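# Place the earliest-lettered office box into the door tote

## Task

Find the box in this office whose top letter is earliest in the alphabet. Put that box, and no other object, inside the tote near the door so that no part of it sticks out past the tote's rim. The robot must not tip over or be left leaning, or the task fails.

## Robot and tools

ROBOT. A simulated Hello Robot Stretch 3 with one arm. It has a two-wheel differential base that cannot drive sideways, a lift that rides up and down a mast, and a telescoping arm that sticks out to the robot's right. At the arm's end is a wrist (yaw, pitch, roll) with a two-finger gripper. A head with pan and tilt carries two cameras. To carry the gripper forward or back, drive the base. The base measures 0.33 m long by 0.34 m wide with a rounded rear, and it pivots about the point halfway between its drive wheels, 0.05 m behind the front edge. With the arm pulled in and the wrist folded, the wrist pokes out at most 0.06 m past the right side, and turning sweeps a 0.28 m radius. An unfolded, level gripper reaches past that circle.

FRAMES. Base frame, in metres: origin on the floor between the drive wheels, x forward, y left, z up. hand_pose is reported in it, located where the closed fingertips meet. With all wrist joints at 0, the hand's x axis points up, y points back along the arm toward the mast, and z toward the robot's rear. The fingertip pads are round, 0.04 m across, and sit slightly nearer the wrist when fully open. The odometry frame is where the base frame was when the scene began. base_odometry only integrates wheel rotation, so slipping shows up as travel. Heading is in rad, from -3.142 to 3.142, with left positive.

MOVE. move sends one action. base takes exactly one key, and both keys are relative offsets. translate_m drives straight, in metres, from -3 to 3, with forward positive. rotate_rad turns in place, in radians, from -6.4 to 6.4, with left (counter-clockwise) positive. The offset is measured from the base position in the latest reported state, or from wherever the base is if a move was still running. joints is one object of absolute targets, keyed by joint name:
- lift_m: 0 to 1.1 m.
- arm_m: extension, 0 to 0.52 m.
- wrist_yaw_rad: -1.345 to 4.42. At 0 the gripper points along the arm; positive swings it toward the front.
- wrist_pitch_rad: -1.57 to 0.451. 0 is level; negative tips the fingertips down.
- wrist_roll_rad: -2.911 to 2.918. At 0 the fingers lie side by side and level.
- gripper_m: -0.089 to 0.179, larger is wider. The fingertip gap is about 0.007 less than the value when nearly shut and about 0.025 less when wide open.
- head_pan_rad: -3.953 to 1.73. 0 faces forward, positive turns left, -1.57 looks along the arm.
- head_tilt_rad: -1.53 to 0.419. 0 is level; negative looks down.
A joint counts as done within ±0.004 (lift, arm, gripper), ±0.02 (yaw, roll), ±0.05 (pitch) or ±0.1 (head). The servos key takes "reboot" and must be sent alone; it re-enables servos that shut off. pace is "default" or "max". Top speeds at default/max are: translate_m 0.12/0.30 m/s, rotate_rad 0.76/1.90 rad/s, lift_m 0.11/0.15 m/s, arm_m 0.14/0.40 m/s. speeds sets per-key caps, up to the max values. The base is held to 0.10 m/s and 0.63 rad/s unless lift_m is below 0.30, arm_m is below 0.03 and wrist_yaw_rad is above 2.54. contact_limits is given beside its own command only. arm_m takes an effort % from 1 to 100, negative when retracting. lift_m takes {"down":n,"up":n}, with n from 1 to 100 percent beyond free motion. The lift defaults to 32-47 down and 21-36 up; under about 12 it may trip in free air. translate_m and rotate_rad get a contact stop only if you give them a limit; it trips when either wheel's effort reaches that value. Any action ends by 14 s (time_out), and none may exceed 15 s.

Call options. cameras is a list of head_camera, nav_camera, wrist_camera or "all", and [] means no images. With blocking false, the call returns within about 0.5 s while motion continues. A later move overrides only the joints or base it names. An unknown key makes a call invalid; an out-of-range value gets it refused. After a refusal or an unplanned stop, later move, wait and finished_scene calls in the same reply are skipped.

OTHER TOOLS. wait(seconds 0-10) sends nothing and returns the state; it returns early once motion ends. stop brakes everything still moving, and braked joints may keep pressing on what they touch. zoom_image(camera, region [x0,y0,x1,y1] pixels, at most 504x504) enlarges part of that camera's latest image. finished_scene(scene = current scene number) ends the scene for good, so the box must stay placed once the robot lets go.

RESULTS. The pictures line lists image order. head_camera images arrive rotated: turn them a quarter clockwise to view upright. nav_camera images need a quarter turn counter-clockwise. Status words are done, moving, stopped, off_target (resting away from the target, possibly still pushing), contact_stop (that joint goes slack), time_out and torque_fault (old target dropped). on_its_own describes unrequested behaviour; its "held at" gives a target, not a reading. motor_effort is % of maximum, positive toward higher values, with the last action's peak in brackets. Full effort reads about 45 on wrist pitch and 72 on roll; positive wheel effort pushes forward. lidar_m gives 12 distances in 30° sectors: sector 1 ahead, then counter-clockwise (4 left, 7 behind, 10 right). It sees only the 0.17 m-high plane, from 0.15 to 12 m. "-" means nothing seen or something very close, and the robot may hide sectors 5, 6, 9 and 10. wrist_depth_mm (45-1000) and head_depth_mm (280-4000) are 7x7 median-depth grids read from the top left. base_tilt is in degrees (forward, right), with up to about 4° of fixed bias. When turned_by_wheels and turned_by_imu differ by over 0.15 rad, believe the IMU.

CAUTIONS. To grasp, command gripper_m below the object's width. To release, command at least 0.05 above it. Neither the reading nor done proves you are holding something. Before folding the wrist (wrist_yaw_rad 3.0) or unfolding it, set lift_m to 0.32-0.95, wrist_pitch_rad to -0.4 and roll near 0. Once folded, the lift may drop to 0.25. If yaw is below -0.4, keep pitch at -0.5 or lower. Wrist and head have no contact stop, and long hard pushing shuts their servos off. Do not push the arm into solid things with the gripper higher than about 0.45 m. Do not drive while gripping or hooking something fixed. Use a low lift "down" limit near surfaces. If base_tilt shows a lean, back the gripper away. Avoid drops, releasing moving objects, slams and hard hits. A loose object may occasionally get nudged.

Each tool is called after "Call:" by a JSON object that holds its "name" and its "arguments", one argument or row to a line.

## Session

Call:
{"name": "move", "arguments": {
  "joints": {"head_pan_rad": 0.0, "head_tilt_rad": -0.3},
  "cameras": ["nav_camera", "head_camera"]
}}

Call:
{"name": "move", "arguments": {
  "joints": {"head_pan_rad": -1.8, "head_tilt_rad": -0.3},
  "cameras": ["nav_camera", "head_camera"]
}}

Call:
{"name": "move", "arguments": {
  "joints": {"head_pan_rad": -3.6, "head_tilt_rad": -0.3},
  "cameras": ["nav_camera", "head_camera"]
}}

Scene clock: 0.77 s.
move: done
base_odometry: x=+0.000 y=+0.000 heading=+0.000
turned_by_wheels: +0.000
turned_by_imu: +0.000
base_tilt: forward=+1.0 right=-0.3
lidar_m: 1.39 2.08 1.12 0.87 0.86 0.92 1.36 1.08 1.14 0.89 0.88 0.94
head_depth_mm: 1241 1264 1295 1334 1366 1391 1433 / 1447 1486 1523 1571 1612 1671 1572 / 1721 1784 1859 1902 1963 1907 1570 / 1922 2045 2144 2237 2377 1965 1549 / 1847 1934 2053 2179 2291 1879 1557 / 1802 1871 1967 2082 2205 1877 1544 / 1722 1817 1887 2029 2105 1947 1558
base_status: not commanded
joint_positions: lift_m=+0.410 arm_m=+0.002 wrist_yaw_rad=+2.888 wrist_pitch_rad=-0.323 wrist_roll_rad=+0.000 gripper_m=+0.037 head_pan_rad=+0.000 head_tilt_rad=-0.298
joint_status: all done
measured_speeds: all 0
motor_effort: left_wheel=-0.4(0.5) right_wheel=+1.3(2.4) lift_m=+26.0(26.5) arm_m=-10.1(10.3) wrist_yaw_rad=+0.7(1.3) wrist_pitch_rad=+2.4(3.1) wrist_roll_rad=+0.6(1.1) gripper_m=+0.0(1.0) head_pan_rad=-0.2(1.4) head_tilt_rad=-0.3(2.2)
hand_pose: x=+0.0377 y=+0.0812 z=+0.4448 quat_wxyz=(+0.201, +0.706, +0.025, +0.678) (m; base frame)
wrist_depth_mm: 128 153 - - - - - / 134 161 - - - - - / 142 157 - - - - - / 151 161 - - - - - / 162 172 - 981 982 990 995 / 751 184 128 731 131 789 786 / 654 195 612 657 612 654 659
pictures: head_camera (sideways), nav_camera (sideways)
Images, in order (width x height): head_camera 896x504, nav_camera 672x504.

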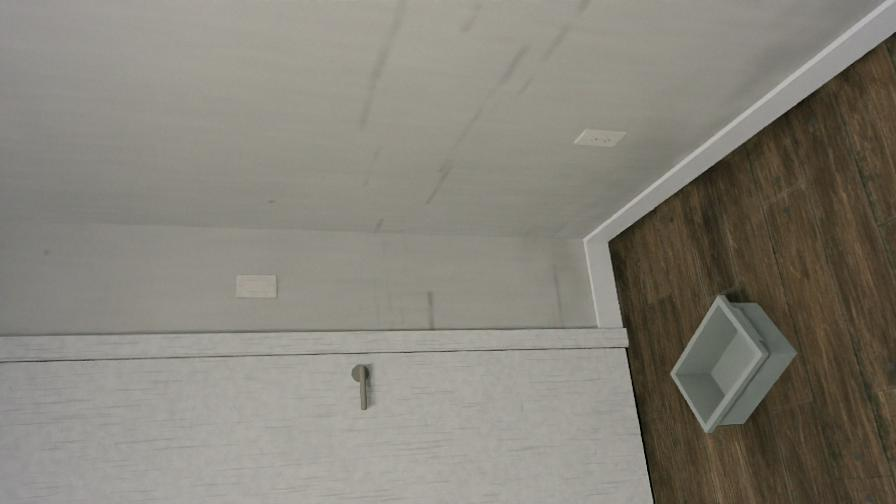

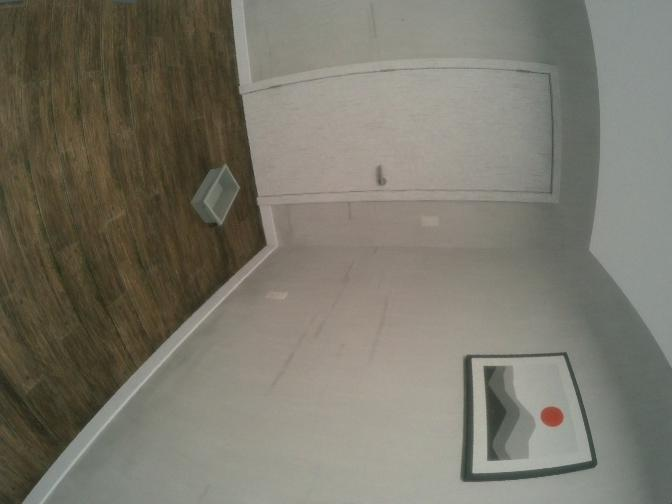

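Scene clock: 2.07 s.
move: done
base_odometry: x=+0.000 y=+0.000 heading=+0.000
turned_by_wheels: +0.000
turned_by_imu: +0.000
base_tilt: forward=+1.0 right=+0.0
lidar_m: 1.39 2.08 1.11 0.87 0.86 0.92 1.36 1.08 1.14 0.90 0.88 0.95
head_depth_mm: 1150 1234 1316 1366 1560 1701 1574 / 1055 1127 1207 1297 1415 1519 1547 / 983 1046 1112 1186 1271 1376 1455 / 921 971 1024 1091 1162 1259 1340 / 866 909 959 1016 1075 1141 1219 / 811 850 898 942 1000 1063 1124 / 769 802 841 883 932 982 1040
base_status: not commanded
joint_positions: lift_m=+0.410 arm_m=+0.002 wrist_yaw_rad=+2.888 wrist_pitch_rad=-0.323 wrist_roll_rad=+0.000 gripper_m=+0.037 head_pan_rad=-1.836 head_tilt_rad=-0.299
joint_status: all done
measured_speeds: all 0
motor_effort: left_wheel=-0.3(0.4) right_wheel=+1.9(2.6) lift_m=+26.4(26.7) arm_m=-13.6(13.9) wrist_yaw_rad=+0.8(1.1) wrist_pitch_rad=+2.8(3.2) wrist_roll_rad=+0.8(1.1) gripper_m=-0.1(1.4) head_pan_rad=+1.2(4.9) head_tilt_rad=-2.0(6.5)
hand_pose: x=+0.0377 y=+0.0812 z=+0.4448 quat_wxyz=(+0.201, +0.706, +0.025, +0.678) (m; base frame)
wrist_depth_mm: 128 153 - - - - - / 134 161 - - - - - / 142 156 - - - - - / 151 160 - - - - - / 162 171 - 980 976 991 1000 / 761 184 128 723 131 797 793 / 653 195 617 656 619 655 660
pictures: head_camera (sideways), nav_camera (sideways)
Images, in order (width x height): head_camera 896x504, nav_camera 672x504.

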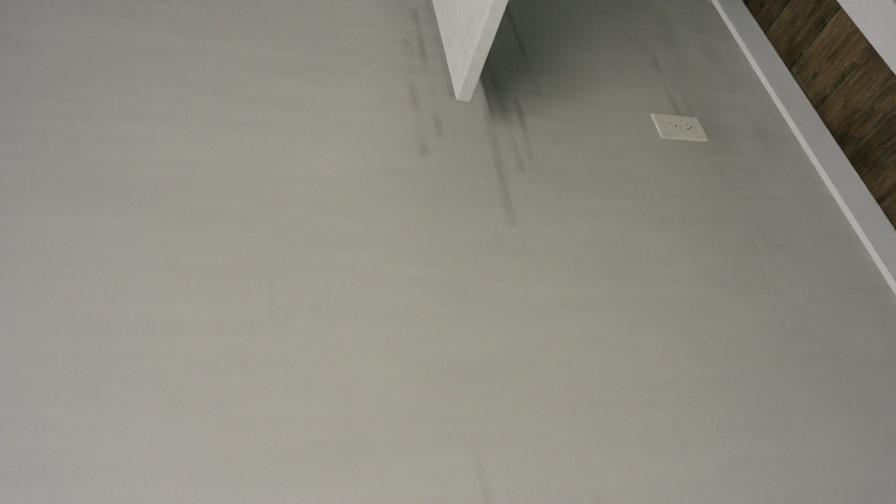

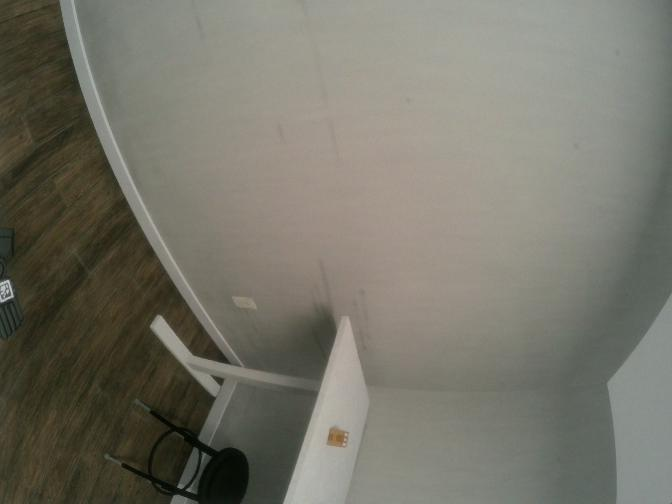

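Scene clock: 3.37 s.
move: done
base_odometry: x=+0.000 y=+0.000 heading=+0.000
turned_by_wheels: +0.000
turned_by_imu: +0.000
base_tilt: forward=+0.9 right=-0.1
lidar_m: 1.40 2.08 1.11 0.87 0.86 0.92 1.36 1.08 1.15 0.90 0.88 0.94
head_depth_mm: 773 804 837 869 914 955 1001 / 825 863 899 938 984 1032 1091 / 886 925 973 1018 1075 1133 1204 / 959 1007 1060 1115 1178 1250 1325 / 1038 1089 1144 1228 1302 1393 1472 / 1131 1195 1272 1321 1457 1569 1552 / 1239 1332 1430 1244 1663 1777 1545
base_status: not commanded
joint_positions: lift_m=+0.410 arm_m=+0.002 wrist_yaw_rad=+2.888 wrist_pitch_rad=-0.323 wrist_roll_rad=+0.000 gripper_m=+0.037 head_pan_rad=-3.650 head_tilt_rad=-0.300
joint_status: all done
measured_speeds: all 0
motor_effort: left_wheel=-0.1(0.5) right_wheel=+1.8(2.4) lift_m=+26.7(27.0) arm_m=-17.6(17.6) wrist_yaw_rad=+0.4(1.4) wrist_pitch_rad=+3.1(3.1) wrist_roll_rad=+0.8(1.0) gripper_m=-0.9(1.1) head_pan_rad=+2.6(6.2) head_tilt_rad=-1.7(2.9)
hand_pose: x=+0.0377 y=+0.0812 z=+0.4448 quat_wxyz=(+0.201, +0.706, +0.025, +0.678) (m; base frame)
wrist_depth_mm: 128 153 - - - - - / 134 161 - - - - - / 142 156 - - - - - / 151 160 - - - - - / 162 172 - 978 978 996 992 / 757 184 128 720 131 797 790 / 652 195 613 660 617 658 659
pictures: head_camera (sideways), nav_camera (sideways)
Images, in order (width x height): head_camera 896x504, nav_camera 672x504.

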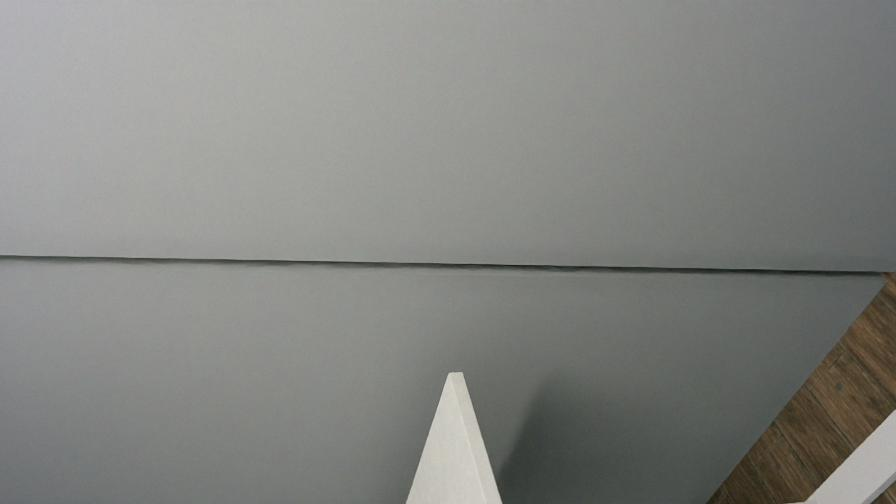

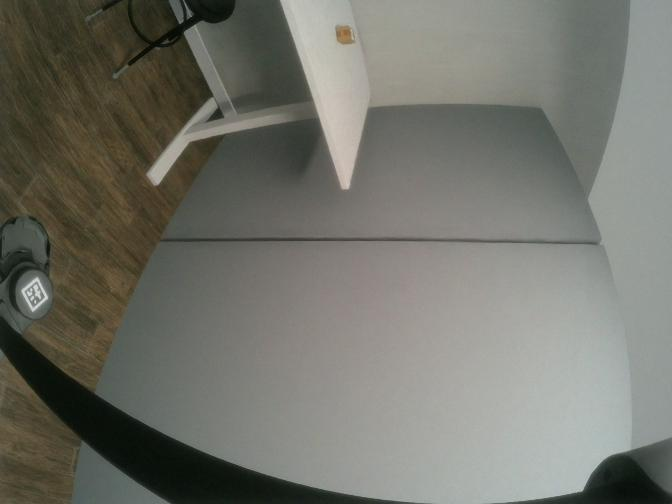

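Call:
{"name": "move", "arguments": {
  "joints": {"head_pan_rad": -2.74, "head_tilt_rad": -0.3, "lift_m": 0.28},
  "cameras": ["nav_camera", "head_camera"]
}}

Call:
{"name": "move", "arguments": {
  "joints": {"head_pan_rad": 1.2, "head_tilt_rad": -0.3},
  "cameras": ["nav_camera", "head_camera"]
}}

Scene clock: 11.23 s.
move: done
base_odometry: x=+0.000 y=+0.000 heading=+0.000
turned_by_wheels: +0.000
turned_by_imu: +0.001
base_tilt: forward=+1.1 right=-0.2
lidar_m: 1.39 2.08 1.12 0.87 0.86 0.92 1.36 1.08 1.15 0.89 0.88 0.95
head_depth_mm: 1430 1492 1587 1200 1770 1862 1569 / 1430 1494 1577 1189 1796 1849 1585 / 1439 1512 1600 1174 1800 1827 1521 / 1450 1527 1616 1161 1451 1762 1506 / 1454 1530 1613 1160 1780 1457 1514 / 1466 1540 1618 1149 1827 1905 1557 / 1474 1546 1631 1052 1835 1909 1549
base_status: not commanded
joint_positions: lift_m=+0.280 arm_m=+0.002 wrist_yaw_rad=+2.888 wrist_pitch_rad=-0.323 wrist_roll_rad=+0.000 gripper_m=+0.037 head_pan_rad=-2.728 head_tilt_rad=-0.300
joint_status: all done
measured_speeds: all 0
motor_effort: left_wheel=-0.1(0.5) right_wheel=+1.9(2.7) lift_m=+22.2(26.2) arm_m=-21.3(23.6) wrist_yaw_rad=+0.9(1.2) wrist_pitch_rad=+2.8(3.3) wrist_roll_rad=+0.9(1.1) gripper_m=+0.4(1.5) head_pan_rad=-2.8(4.4) head_tilt_rad=-2.0(4.2)
hand_pose: x=+0.0377 y=+0.0811 z=+0.3144 quat_wxyz=(+0.201, +0.706, +0.025, +0.678) (m; base frame)
wrist_depth_mm: 129 153 - - - - - / 134 161 - - - - - / 142 156 - - - - - / 151 162 978 981 - - - / 166 173 784 745 752 753 753 / 574 184 128 558 131 595 599 / 497 196 291 502 475 503 502
pictures: head_camera (sideways), nav_camera (sideways)
Images, in order (width x height): head_camera 896x504, nav_camera 672x504.

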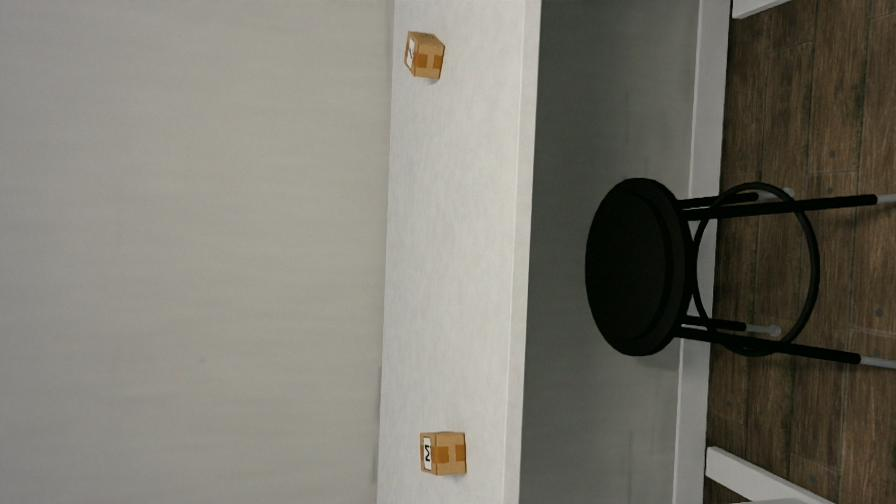

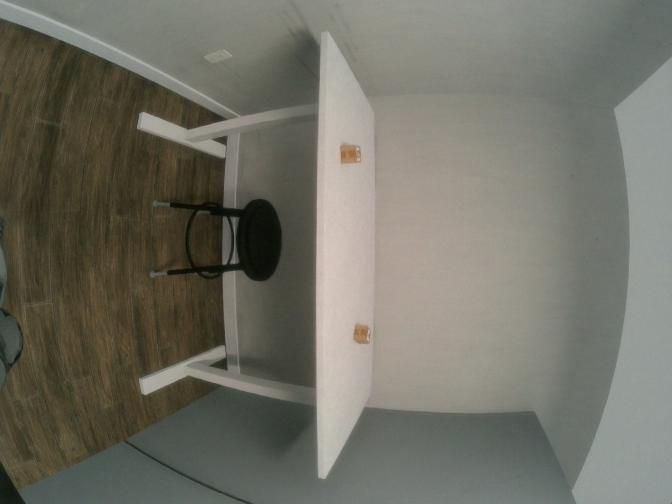

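Scene clock: 14.70 s.
move: done
base_odometry: x=+0.000 y=+0.000 heading=+0.000
turned_by_wheels: +0.000
turned_by_imu: +0.001
base_tilt: forward=+1.0 right=-0.2
lidar_m: 1.39 2.08 1.11 0.87 0.86 0.92 1.36 1.08 1.15 0.90 0.88 0.94
head_depth_mm: 2083 2168 2267 2332 2420 1973 1581 / 1153 1243 2328 2516 2579 1964 1567 / 1057 1120 1183 1272 1368 1477 1513 / 973 1022 1083 1149 1237 1321 1424 / 898 942 999 1051 1115 1190 1266 / 839 878 918 972 1024 1086 1141 / 786 820 855 900 945 997 1051
base_status: not commanded
joint_positions: lift_m=+0.280 arm_m=+0.002 wrist_yaw_rad=+2.888 wrist_pitch_rad=-0.323 wrist_roll_rad=+0.000 gripper_m=+0.037 head_pan_rad=+1.216 head_tilt_rad=-0.300
joint_status: all done
measured_speeds: translate_m=+0.000 rotate_rad=+0.000 lift_m=+0.000 arm_m=+0.000 wrist_yaw_rad=+0.000 wrist_pitch_rad=+0.000 wrist_roll_rad=+0.000 head_pan_rad=-0.024 head_tilt_rad=+0.000
motor_effort: left_wheel=-0.2(0.5) right_wheel=+2.3(2.5) lift_m=+30.3(30.5) arm_m=-17.4(21.5) wrist_yaw_rad=+0.6(1.4) wrist_pitch_rad=+2.8(3.2) wrist_roll_rad=+0.7(1.2) gripper_m=-0.1(1.3) head_pan_rad=-3.1(5.9) head_tilt_rad=-1.6(4.4)
hand_pose: x=+0.0377 y=+0.0811 z=+0.3145 quat_wxyz=(+0.201, +0.706, +0.025, +0.678) (m; base frame)
wrist_depth_mm: 128 154 - - - - - / 134 161 - - - - - / 142 157 - - - - - / 151 162 993 984 - - - / 166 174 786 746 751 751 747 / 573 184 128 555 131 601 596 / 499 196 292 501 468 503 496
pictures: head_camera (sideways), nav_camera (sideways)
Images, in order (width x height): head_camera 896x504, nav_camera 672x504.

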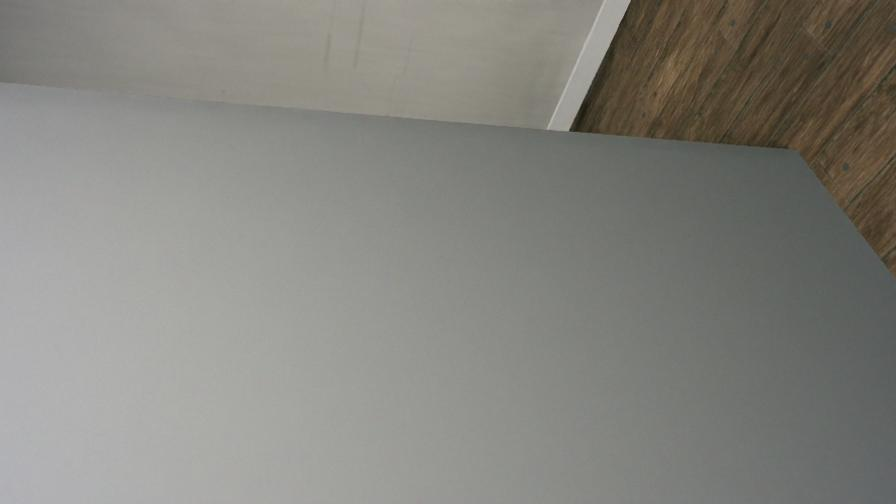

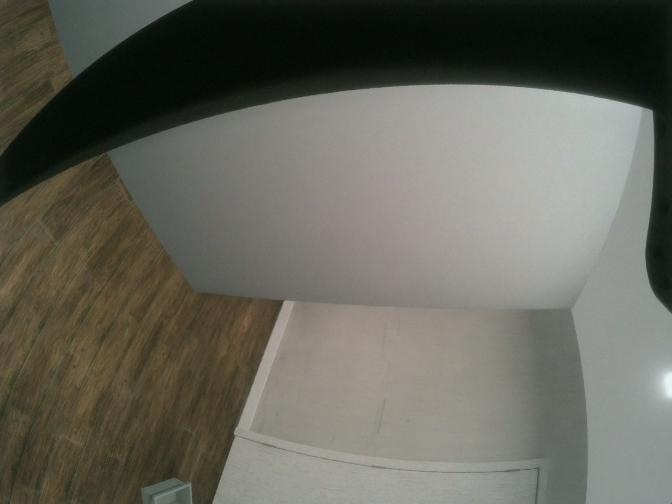

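Call:
{"name": "move", "arguments": {
  "joints": {"head_pan_rad": -2.45, "head_tilt_rad": -0.2},
  "cameras": ["head_camera"]
}}

Call:
{"name": "zoom_image", "arguments": {
  "camera": "head_camera",
  "region": [300, 150, 500, 350]
}}

Scene clock: 20.40 s.
move: done
base_odometry: x=+0.000 y=+0.000 heading=+0.000
turned_by_wheels: +0.000
turned_by_imu: +0.001
base_tilt: forward=+0.9 right=-0.2
lidar_m: 1.39 2.08 1.11 0.87 0.86 0.92 1.36 1.08 1.14 0.89 0.88 0.95
head_depth_mm: 1423 1476 1515 1563 1010 1391 1599 / 1468 1518 1580 1586 1011 1321 1635 / 1524 1563 1613 1649 1072 1760 1603 / 1556 1621 1666 1703 1081 1870 1725 / 1601 1672 1721 1704 1143 1925 1655 / 1591 1651 1699 1638 1398 1784 1664 / 1346 1386 1421 1425 1443 1539 1582
base_status: not commanded
joint_positions: lift_m=+0.280 arm_m=+0.002 wrist_yaw_rad=+2.888 wrist_pitch_rad=-0.323 wrist_roll_rad=+0.000 gripper_m=+0.037 head_pan_rad=-2.466 head_tilt_rad=-0.201
joint_status: all done
measured_speeds: translate_m=+0.000 rotate_rad=+0.000 lift_m=+0.000 arm_m=+0.000 wrist_yaw_rad=+0.000 wrist_pitch_rad=+0.000 wrist_roll_rad=+0.000 head_pan_rad=+0.024 head_tilt_rad=+0.000
motor_effort: left_wheel=-0.3(0.5) right_wheel=+2.1(2.5) lift_m=+30.2(30.6) arm_m=-11.7(15.1) wrist_yaw_rad=+0.5(1.2) wrist_pitch_rad=+2.7(3.2) wrist_roll_rad=+0.8(1.1) gripper_m=-1.1(1.1) head_pan_rad=+3.3(5.4) head_tilt_rad=+4.3(7.6)
hand_pose: x=+0.0377 y=+0.0811 z=+0.3145 quat_wxyz=(+0.201, +0.706, +0.025, +0.678) (m; base frame)
wrist_depth_mm: 128 153 - - - - - / 134 161 - - - - - / 142 156 - - - - - / 151 162 986 985 - - 998 / 166 173 784 751 746 746 745 / 575 184 128 557 131 600 606 / 495 196 290 501 471 502 501
pictures: head_camera (sideways)
Images, in order (width x height): head_camera 896x504.

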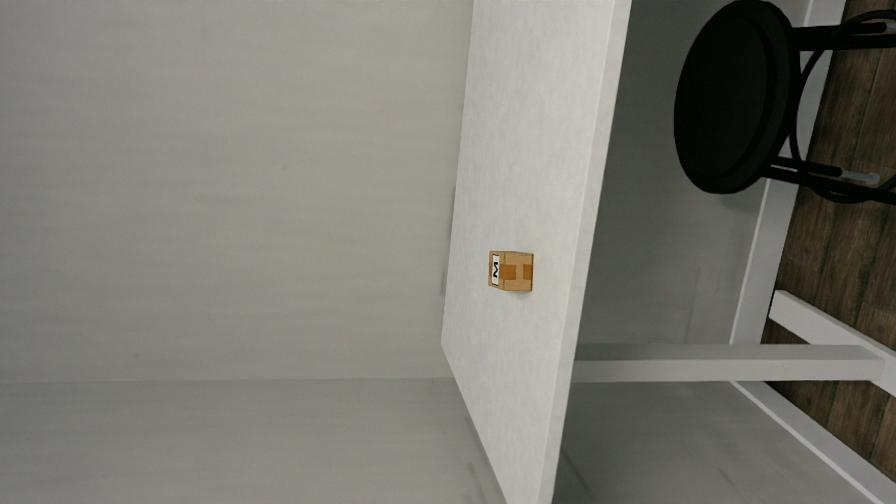

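Scaled by 2.520 from the camera's 896x504 image, which has a finer 1280x720 frame.

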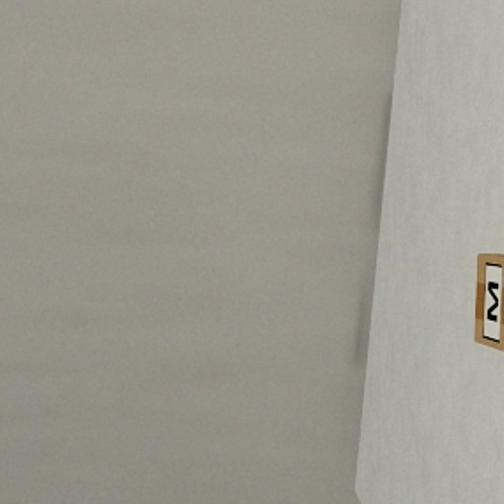

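Call:
{"name": "move", "arguments": {
  "joints": {"head_pan_rad": -3.0, "head_tilt_rad": -0.25},
  "cameras": ["head_camera"]
}}

Call:
{"name": "zoom_image", "arguments": {
  "camera": "head_camera",
  "region": [380, 170, 500, 290]
}}

Scene clock: 28.43 s.
move: done
base_odometry: x=+0.000 y=+0.000 heading=+0.000
turned_by_wheels: +0.000
turned_by_imu: +0.001
base_tilt: forward=+1.1 right=-0.2
lidar_m: 1.40 2.08 1.11 0.87 0.86 0.92 1.36 1.08 1.14 0.90 0.88 0.95
head_depth_mm: 1526 1537 1557 1464 1532 1622 1563 / 1569 1650 1734 1451 1415 1528 1547 / 1543 1594 1683 1441 1857 1943 1653 / 1510 1570 1641 1302 1807 1902 1654 / 1471 1536 1604 1414 1759 1851 1635 / 1446 1491 1572 1399 1703 1320 1562 / 1411 1469 1533 1379 993 1270 1633
base_status: not commanded
joint_positions: lift_m=+0.280 arm_m=+0.002 wrist_yaw_rad=+2.888 wrist_pitch_rad=-0.323 wrist_roll_rad=+0.000 gripper_m=+0.037 head_pan_rad=-3.007 head_tilt_rad=-0.245
joint_status: all done
measured_speeds: all 0
motor_effort: left_wheel=-0.2(0.4) right_wheel=+2.0(2.6) lift_m=+30.2(30.6) arm_m=-7.4(8.7) wrist_yaw_rad=+0.6(1.3) wrist_pitch_rad=+3.5(3.5) wrist_roll_rad=+0.9(1.0) gripper_m=+0.1(1.2) head_pan_rad=-2.1(5.1) head_tilt_rad=-1.9(4.9)
hand_pose: x=+0.0377 y=+0.0811 z=+0.3145 quat_wxyz=(+0.201, +0.706, +0.025, +0.678) (m; base frame)
wrist_depth_mm: 128 154 - - - - - / 134 161 - - - - - / 142 156 - - - - - / 150 163 974 - 992 - - / 167 173 784 743 741 741 751 / 576 185 128 558 131 599 601 / 499 197 292 501 467 499 501
pictures: head_camera (sideways)
Images, in order (width x height): head_camera 896x504.

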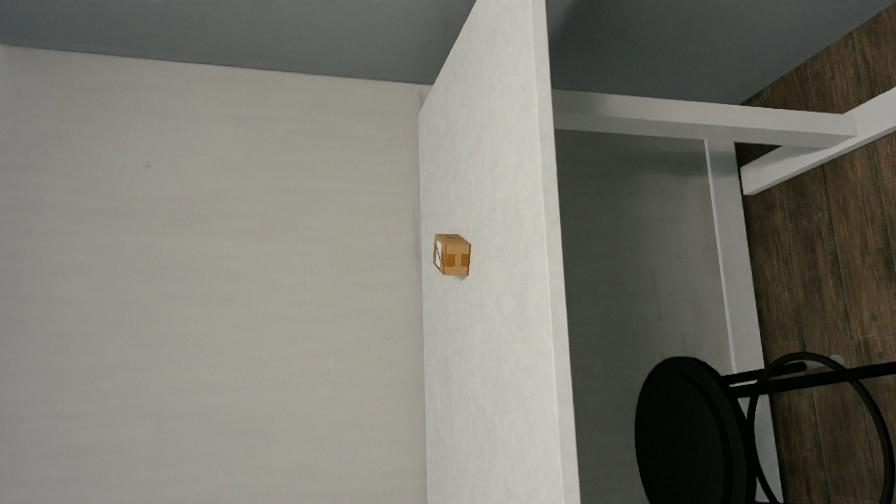

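Scaled by 4.200 from the camera's 896x504 image, which has a finer 1280x720 frame.

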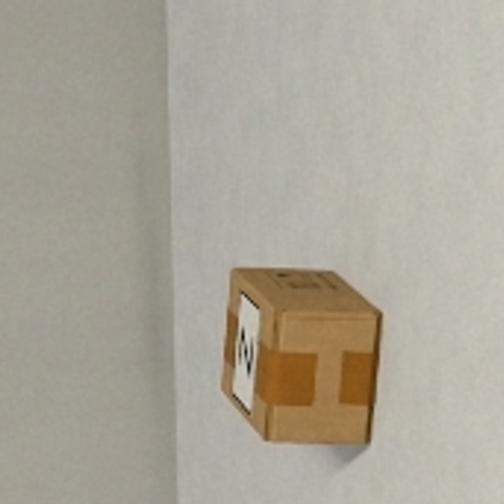

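Call:
{"name": "move", "arguments": {
  "base": {"rotate_rad": 0.6},
  "joints": {"head_pan_rad": 0.0, "head_tilt_rad": -0.3},
  "pace": "max",
  "cameras": ["nav_camera"]
}}

Call:
{"name": "move", "arguments": {
  "base": {"translate_m": 1.62},
  "joints": {"head_pan_rad": 1.0, "head_tilt_rad": -0.3},
  "pace": "max",
  "cameras": ["nav_camera", "head_camera"]
}}

Scene clock: 45.70 s.
move: done
base_odometry: x=+0.000 y=+0.000 heading=+0.600
turned_by_wheels: +0.600
turned_by_imu: +0.598
base_tilt: forward=+0.9 right=-0.1
lidar_m: 2.08 1.06 0.86 0.85 0.94 1.36 1.08 1.08 0.89 0.88 0.97 1.53
head_depth_mm: 1717 1804 1890 1997 2123 1968 1560 / 1749 1836 1928 2061 2164 1959 1555 / 1808 1888 1971 2131 2230 1962 1559 / 1856 1960 2055 2180 2302 1943 1554 / 1911 1995 2118 2227 2351 1945 1547 / 1945 2063 2177 2294 2409 1937 1549 / 1983 2108 2237 2352 2487 1952 1535
base_status: done
joint_positions: lift_m=+0.280 arm_m=+0.002 wrist_yaw_rad=+2.888 wrist_pitch_rad=-0.323 wrist_roll_rad=+0.000 gripper_m=+0.037 head_pan_rad=+0.016 head_tilt_rad=-0.301
joint_status: all done
measured_speeds: translate_m=+0.000 rotate_rad=+0.000 lift_m=+0.000 arm_m=+0.000 wrist_yaw_rad=+0.000 wrist_pitch_rad=+0.000 wrist_roll_rad=+0.000 head_pan_rad=-0.024 head_tilt_rad=+0.000
motor_effort: left_wheel=-9.0(16.3) right_wheel=+8.7(15.6) lift_m=+28.2(30.4) arm_m=-9.0(9.0) wrist_yaw_rad=+0.3(1.5) wrist_pitch_rad=+2.9(3.3) wrist_roll_rad=+0.9(1.1) gripper_m=+0.4(1.2) head_pan_rad=-2.5(5.0) head_tilt_rad=+0.2(5.5)
hand_pose: x=+0.0377 y=+0.0811 z=+0.3145 quat_wxyz=(+0.201, +0.706, +0.025, +0.678) (m; base frame)
wrist_depth_mm: 128 140 - - - - - / 134 145 - - - - - / 142 149 - - - - - / 151 160 932 945 991 - 985 / 169 174 794 743 753 748 746 / 575 184 128 560 131 599 603 / 498 197 291 497 470 505 500
pictures: nav_camera (sideways)
Images, in order (width x height): nav_camera 672x504.

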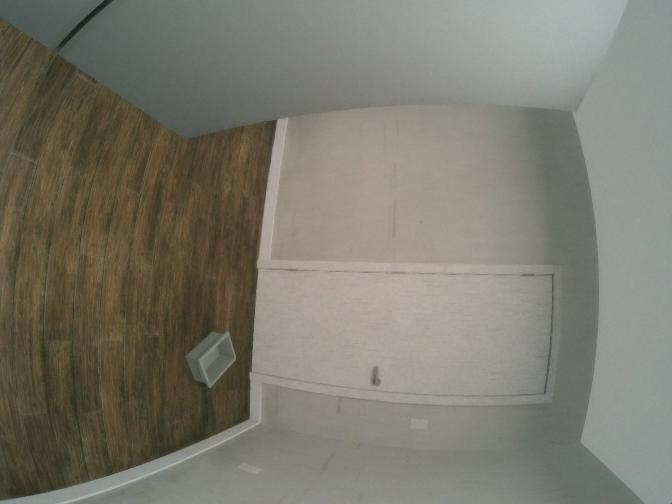

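Scene clock: 52.50 s.
move: done
base_odometry: x=+1.337 y=+0.914 heading=+0.600
turned_by_wheels: +0.000
turned_by_imu: -0.001
base_tilt: forward=+0.9 right=-0.1
lidar_m: 0.48 0.56 0.88 1.12 0.85 1.02 2.68 1.42 1.16 1.15 0.60 0.49
head_depth_mm: 712 731 747 764 782 807 828 / 837 857 878 903 931 969 993 / 1011 1042 1073 1114 1159 1205 1255 / 1274 1323 1377 1446 1518 1606 1509 / 1691 1801 1918 2065 2214 1950 1560 / 2695 2932 3212 3485 2627 1951 1548 / 3009 3209 3350 3459 2602 1953 1552
base_status: done
joint_positions: lift_m=+0.280 arm_m=+0.002 wrist_yaw_rad=+2.888 wrist_pitch_rad=-0.323 wrist_roll_rad=+0.000 gripper_m=+0.037 head_pan_rad=+1.000 head_tilt_rad=-0.301
joint_status: all done
measured_speeds: all 0
motor_effort: left_wheel=+7.1(13.5) right_wheel=+1.5(14.4) lift_m=+23.0(28.3) arm_m=-23.3(23.6) wrist_yaw_rad=+0.7(1.4) wrist_pitch_rad=+2.5(3.4) wrist_roll_rad=+0.8(1.1) gripper_m=-0.2(1.2) head_pan_rad=-3.4(5.2) head_tilt_rad=+2.1(3.0)
hand_pose: x=+0.0377 y=+0.0811 z=+0.3144 quat_wxyz=(+0.201, +0.706, +0.025, +0.678) (m; base frame)
wrist_depth_mm: 128 - - - - - - / 134 - - - - - - / 142 - - - - - - / 151 169 997 - 991 - - / 165 174 780 750 743 756 - / 571 184 128 549 131 600 543 / 496 197 294 497 469 499 501
pictures: head_camera (sideways), nav_camera (sideways)
Images, in order (width x height): head_camera 896x504, nav_camera 672x504.

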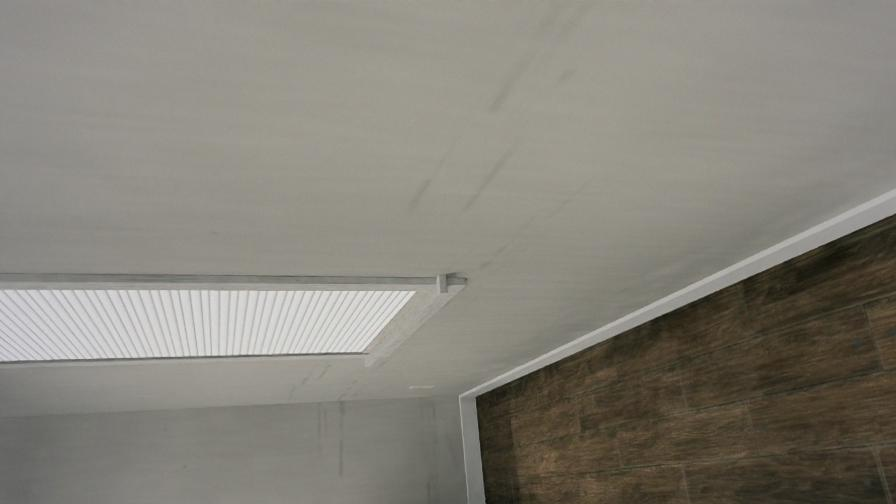

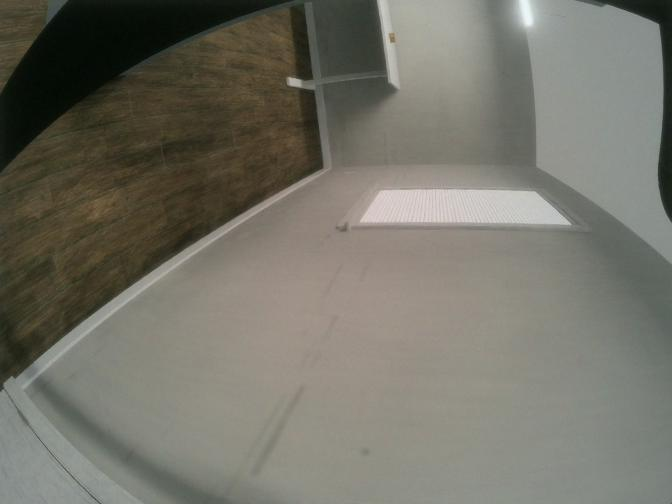

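Call:
{"name": "move", "arguments": {
  "base": {"rotate_rad": 1.36},
  "joints": {"head_pan_rad": 0.6, "head_tilt_rad": -0.25},
  "pace": "max",
  "cameras": ["nav_camera", "head_camera"]
}}

Scene clock: 57.60 s.
move: done
base_odometry: x=+1.337 y=+0.914 heading=+1.959
turned_by_wheels: +1.360
turned_by_imu: +1.355
base_tilt: forward=+1.0 right=-0.1
lidar_m: 1.61 0.75 0.79 1.87 1.74 1.22 1.15 0.74 0.52 0.48 0.52 0.68
head_depth_mm: 3213 3299 3374 3557 2967 2138 1655 / 2165 3452 3491 3796 2995 2091 1660 / 807 853 912 973 1040 1125 1211 / 700 733 774 815 863 925 982 / 632 660 693 727 767 814 856 / 668 702 736 776 820 868 927 / 718 759 802 849 902 954 1027
base_status: done
joint_positions: lift_m=+0.280 arm_m=+0.002 wrist_yaw_rad=+2.888 wrist_pitch_rad=-0.323 wrist_roll_rad=+0.000 gripper_m=+0.037 head_pan_rad=+0.590 head_tilt_rad=-0.250
joint_status: all done
measured_speeds: all 0
motor_effort: left_wheel=-8.6(16.3) right_wheel=+8.1(17.3) lift_m=+25.5(25.5) arm_m=-23.0(23.9) wrist_yaw_rad=+1.0(1.3) wrist_pitch_rad=+2.8(3.3) wrist_roll_rad=+0.9(1.1) gripper_m=-1.0(1.3) head_pan_rad=+2.6(4.9) head_tilt_rad=+2.9(5.8)
hand_pose: x=+0.0377 y=+0.0811 z=+0.3144 quat_wxyz=(+0.201, +0.706, +0.025, +0.678) (m; base frame)
wrist_depth_mm: 128 - - - - - - / 134 - - - - - - / 142 - - - - - - / 151 170 - - - - - / 169 174 777 739 751 749 748 / 573 184 128 559 131 604 604 / 500 197 295 499 468 502 500
pictures: head_camera (sideways), nav_camera (sideways)
Images, in order (width x height): head_camera 896x504, nav_camera 672x504.

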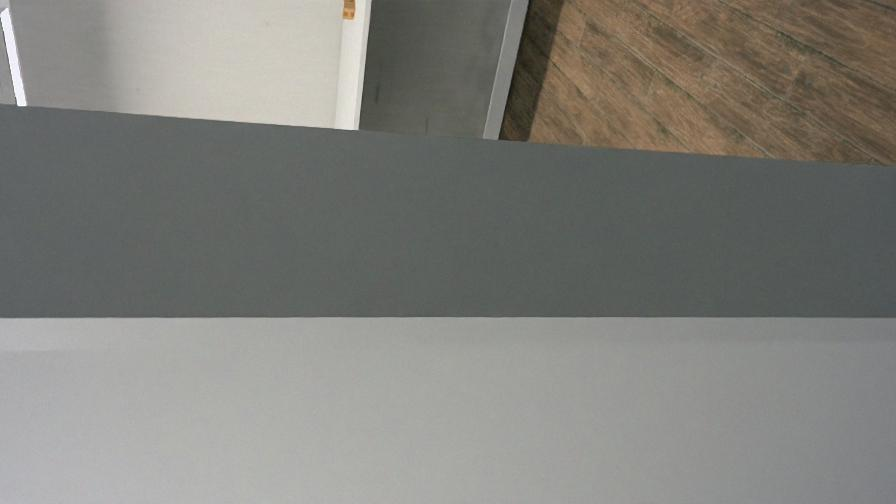

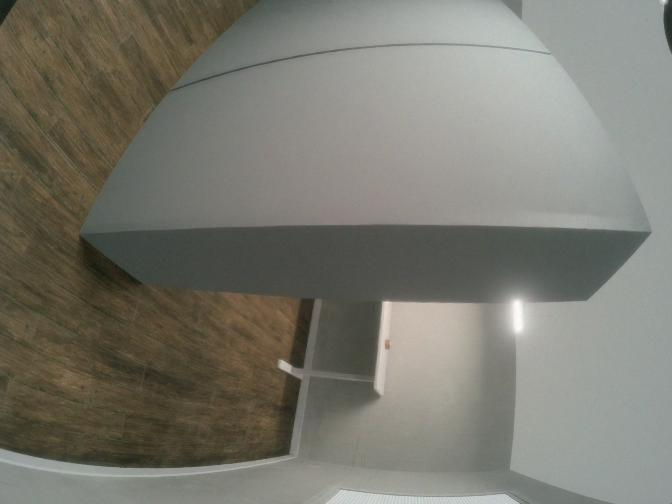

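Call:
{"name": "move", "arguments": {
  "base": {"translate_m": 1.1},
  "joints": {"head_pan_rad": 1.3, "head_tilt_rad": -0.25},
  "pace": "max",
  "cameras": ["nav_camera", "head_camera"]
}}

Scene clock: 69.57 s.
move: done
base_odometry: x=+0.921 y=+1.932 heading=+1.959
turned_by_wheels: +0.000
turned_by_imu: -0.001
base_tilt: forward=+0.9 right=-0.2
lidar_m: 1.40 2.14 3.25 0.53 0.53 0.70 2.24 0.67 0.47 0.44 0.45 0.59
head_depth_mm: 3232 3433 3633 3777 2997 2126 1662 / 3188 3309 3434 3639 2962 2135 1649 / 3122 3247 3393 3573 2911 2110 1635 / 2992 3174 3293 3434 2946 2128 1641 / 2912 3024 3202 3339 2952 2082 1627 / 2863 3000 3096 3230 2896 2084 1633 / 2768 2929 2937 2238 1727 1464 1499
base_status: done
joint_positions: lift_m=+0.280 arm_m=+0.002 wrist_yaw_rad=+2.888 wrist_pitch_rad=-0.323 wrist_roll_rad=+0.000 gripper_m=+0.037 head_pan_rad=+1.301 head_tilt_rad=-0.250
joint_status: all done
measured_speeds: all 0
motor_effort: left_wheel=+5.1(15.5) right_wheel=+1.4(13.8) lift_m=+24.1(30.4) arm_m=-17.8(21.2) wrist_yaw_rad=+1.1(1.2) wrist_pitch_rad=+2.8(3.4) wrist_roll_rad=+0.7(1.1) gripper_m=+0.7(1.2) head_pan_rad=-3.7(4.6) head_tilt_rad=+2.8(5.9)
hand_pose: x=+0.0377 y=+0.0811 z=+0.3144 quat_wxyz=(+0.201, +0.706, +0.025, +0.678) (m; base frame)
wrist_depth_mm: 128 470 - - - - - / 134 149 - - - - - / 142 150 - - - - - / 151 158 945 990 988 991 - / 162 171 785 741 745 749 740 / 551 185 128 556 131 598 602 / 497 197 296 503 470 503 497
pictures: head_camera (sideways), nav_camera (sideways)
Images, in order (width x height): head_camera 896x504, nav_camera 672x504.

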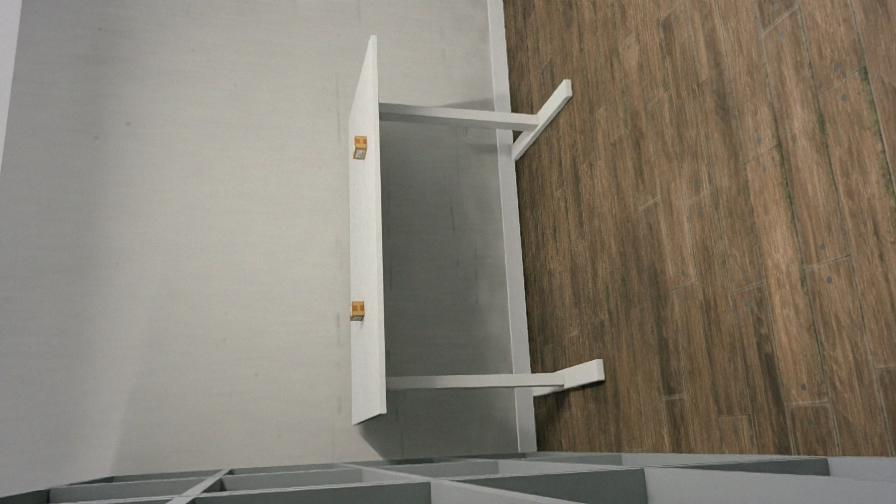

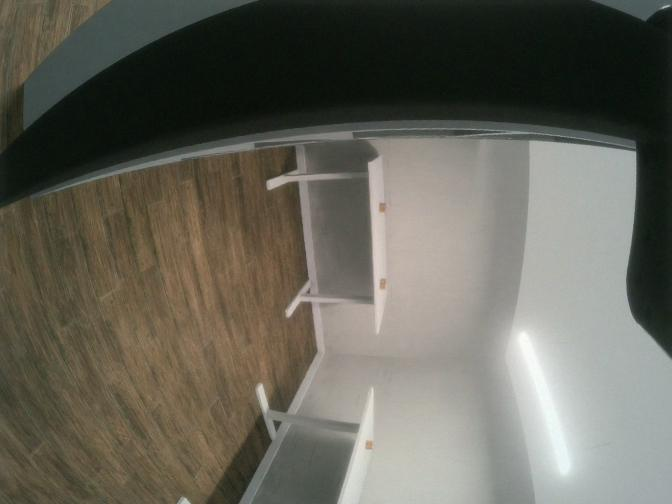

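Call:
{"name": "move", "arguments": {
  "base": {"rotate_rad": 1.5},
  "joints": {"head_pan_rad": -0.5, "head_tilt_rad": -0.25},
  "pace": "max",
  "cameras": ["nav_camera", "head_camera"]
}}

Scene clock: 78.70 s.
move: done
base_odometry: x=+0.921 y=+1.932 heading=-2.824
turned_by_wheels: +1.500
turned_by_imu: +1.494
base_tilt: forward=+1.0 right=+0.0
lidar_m: 0.53 0.53 0.65 2.24 0.75 0.48 0.44 0.45 0.56 1.13 2.14 2.74
head_depth_mm: 2797 2880 2903 2937 2929 2141 1654 / 3092 3143 3229 3401 2815 2134 1643 / 3432 3578 3770 3767 2970 2109 1647 / 3471 3629 3838 - 2901 2123 1623 / 3289 3455 3568 3759 2930 2105 1635 / 3072 3280 3331 3519 2885 2074 1629 / 2981 3040 3133 3341 2871 2079 1627
base_status: done
joint_positions: lift_m=+0.280 arm_m=+0.002 wrist_yaw_rad=+2.888 wrist_pitch_rad=-0.323 wrist_roll_rad=+0.000 gripper_m=+0.037 head_pan_rad=-0.516 head_tilt_rad=-0.250
joint_status: all done
measured_speeds: translate_m=+0.000 rotate_rad=+0.000 lift_m=+0.000 arm_m=+0.000 wrist_yaw_rad=+0.000 wrist_pitch_rad=+0.000 wrist_roll_rad=+0.000 head_pan_rad=+0.024 head_tilt_rad=+0.000
motor_effort: left_wheel=-9.5(16.0) right_wheel=+8.7(17.4) lift_m=+26.3(30.5) arm_m=-23.0(23.7) wrist_yaw_rad=+0.4(1.3) wrist_pitch_rad=+3.0(3.4) wrist_roll_rad=+1.0(1.2) gripper_m=+0.5(1.2) head_pan_rad=+2.8(4.8) head_tilt_rad=+3.3(5.3)
hand_pose: x=+0.0377 y=+0.0811 z=+0.3144 quat_wxyz=(+0.201, +0.706, +0.025, +0.678) (m; base frame)
wrist_depth_mm: 128 - - - - - - / 134 - - - - - - / 142 - - - - - - / 151 169 977 998 993 - - / 168 173 782 739 742 - - / 570 184 128 552 131 602 - / 496 197 294 500 466 504 487
pictures: head_camera (sideways), nav_camera (sideways)
Images, in order (width x height): head_camera 896x504, nav_camera 672x504.

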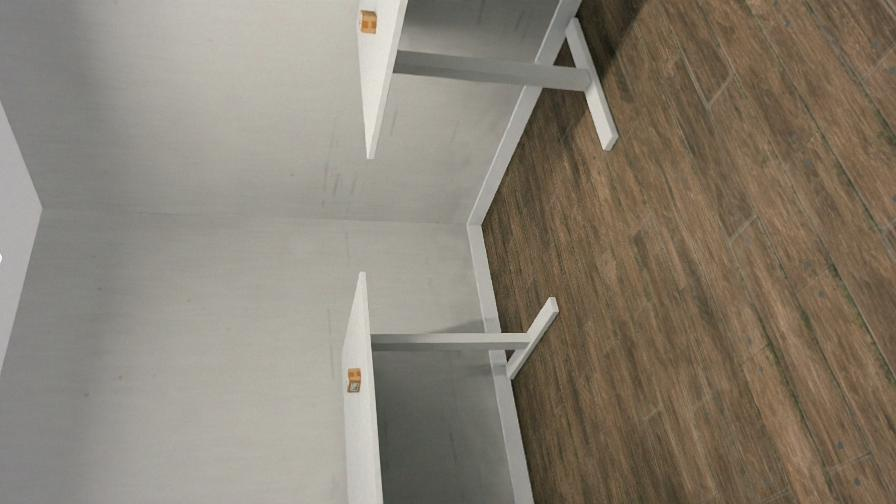

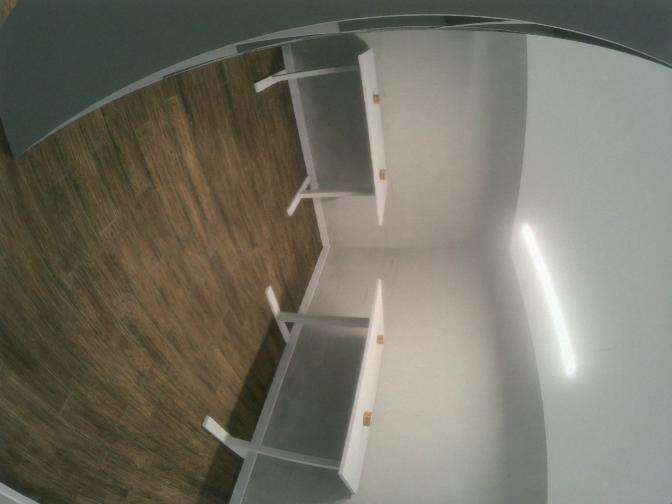

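Call:
{"name": "move", "arguments": {
  "base": {"rotate_rad": -0.63},
  "pace": "max",
  "cameras": []
}}

Call:
{"name": "move", "arguments": {
  "base": {"translate_m": 1.5},
  "joints": {"head_pan_rad": -0.55, "head_tilt_rad": -0.25},
  "pace": "max",
  "cameras": ["nav_camera", "head_camera"]
}}

Scene clock: 109.87 s.
move: done
base_odometry: x=+0.921 y=+1.932 heading=+2.829
turned_by_wheels: -0.630
turned_by_imu: -0.626
base_tilt: forward=+1.0 right=-0.1
lidar_m: 2.72 2.86 0.53 0.61 2.25 0.87 0.51 0.44 0.44 0.52 0.92 2.14
head_depth_mm: 2138 2225 2289 2391 2506 2110 1658 / 2205 2282 2371 2503 2576 2102 1657 / 2256 2368 2480 2539 2623 2107 1648 / 2380 2466 2559 2701 2760 2095 1639 / 2459 2551 2640 2804 2835 2113 1634 / 2544 2661 2719 2902 2872 2105 1626 / 2622 2766 2864 3017 2707 2081 1622
base_status: done
joint_positions: lift_m=+0.280 arm_m=+0.002 wrist_yaw_rad=+2.888 wrist_pitch_rad=-0.323 wrist_roll_rad=+0.000 gripper_m=+0.037 head_pan_rad=-0.500 head_tilt_rad=-0.250
joint_status: not commanded
measured_speeds: all 0
motor_effort: left_wheel=+9.3(17.7) right_wheel=-9.1(14.5) lift_m=+23.5(23.5) arm_m=-21.2(21.2) wrist_yaw_rad=+1.2(1.2) wrist_pitch_rad=+2.6(3.2) wrist_roll_rad=+0.6(1.2) gripper_m=-0.2(1.2) head_pan_rad=+3.2(4.4) head_tilt_rad=+1.1(3.3)
hand_pose: x=+0.0377 y=+0.0811 z=+0.3144 quat_wxyz=(+0.201, +0.706, +0.025, +0.678) (m; base frame)
wrist_depth_mm: 129 - - - - - - / 134 - - - - - - / 142 - - - - - - / 151 170 993 - - 996 - / 169 173 779 689 611 747 747 / 575 185 128 550 131 599 601 / 496 196 295 499 469 498 502
pictures: none
No camera images: "cameras" was empty.

Scene clock: 116.27 s.
move: done
base_odometry: x=-0.507 y=+2.392 heading=+2.830
turned_by_wheels: +0.000
turned_by_imu: -0.001
base_tilt: forward=+0.9 right=+0.0
lidar_m: 1.25 1.86 1.93 1.67 1.55 1.21 1.74 1.51 1.51 1.72 1.16 1.49
head_depth_mm: 1248 1292 1335 1369 838 1529 1578 / 1269 1325 1377 1414 830 1579 1615 / 1322 1362 1424 1402 827 1649 1650 / 1353 1410 1471 1395 867 1716 1643 / 1396 1460 1525 1387 868 1771 1644 / 1439 1510 1581 1366 919 1834 1584 / 1482 1562 1642 1347 974 1873 1540
base_status: done
joint_positions: lift_m=+0.280 arm_m=+0.002 wrist_yaw_rad=+2.888 wrist_pitch_rad=-0.324 wrist_roll_rad=+0.000 gripper_m=+0.037 head_pan_rad=-0.550 head_tilt_rad=-0.250
joint_status: all done
measured_speeds: all 0
motor_effort: left_wheel=+9.1(20.7) right_wheel=-1.0(7.7) lift_m=+28.2(30.7) arm_m=-21.8(23.6) wrist_yaw_rad=+0.7(1.2) wrist_pitch_rad=+2.8(3.4) wrist_roll_rad=+0.7(1.2) gripper_m=-0.6(1.1) head_pan_rad=-4.0(4.6) head_tilt_rad=+0.7(3.2)
hand_pose: x=+0.0377 y=+0.0811 z=+0.3144 quat_wxyz=(+0.201, +0.706, +0.025, +0.678) (m; base frame)
wrist_depth_mm: 129 - - - - - - / 134 - - - - - - / 142 - - - - - - / 151 170 991 990 - 996 - / 169 174 781 747 747 755 758 / 572 184 128 556 131 596 599 / 499 197 296 501 471 501 500
pictures: head_camera (sideways), nav_camera (sideways)
Images, in order (width x height): head_camera 896x504, nav_camera 672x504.

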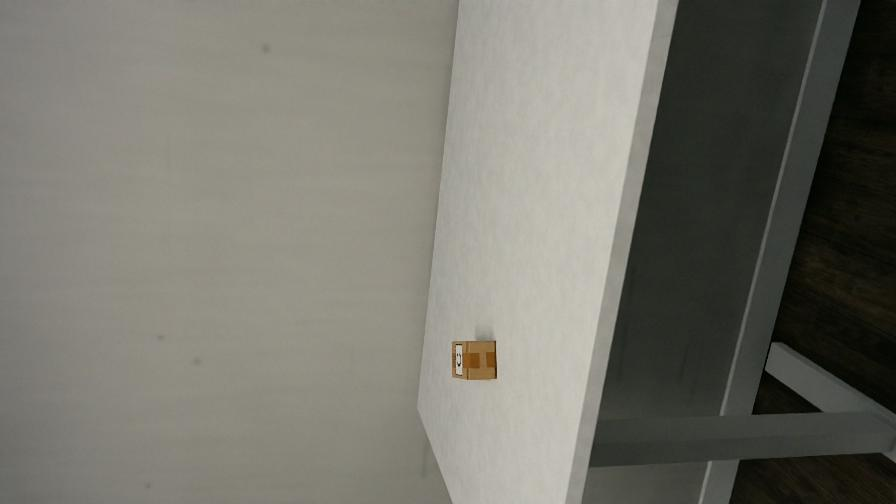

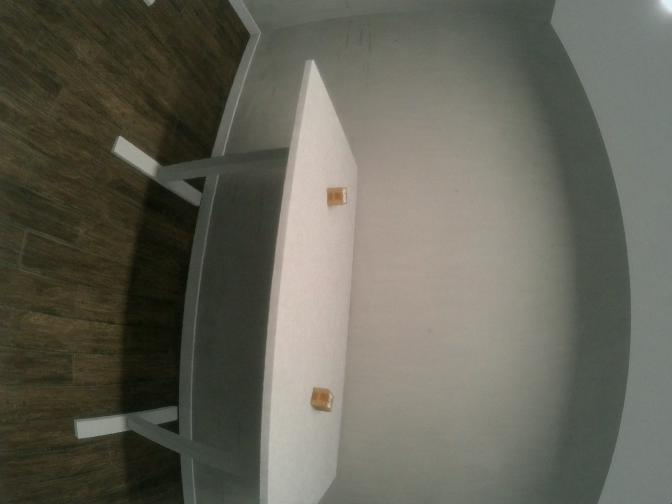

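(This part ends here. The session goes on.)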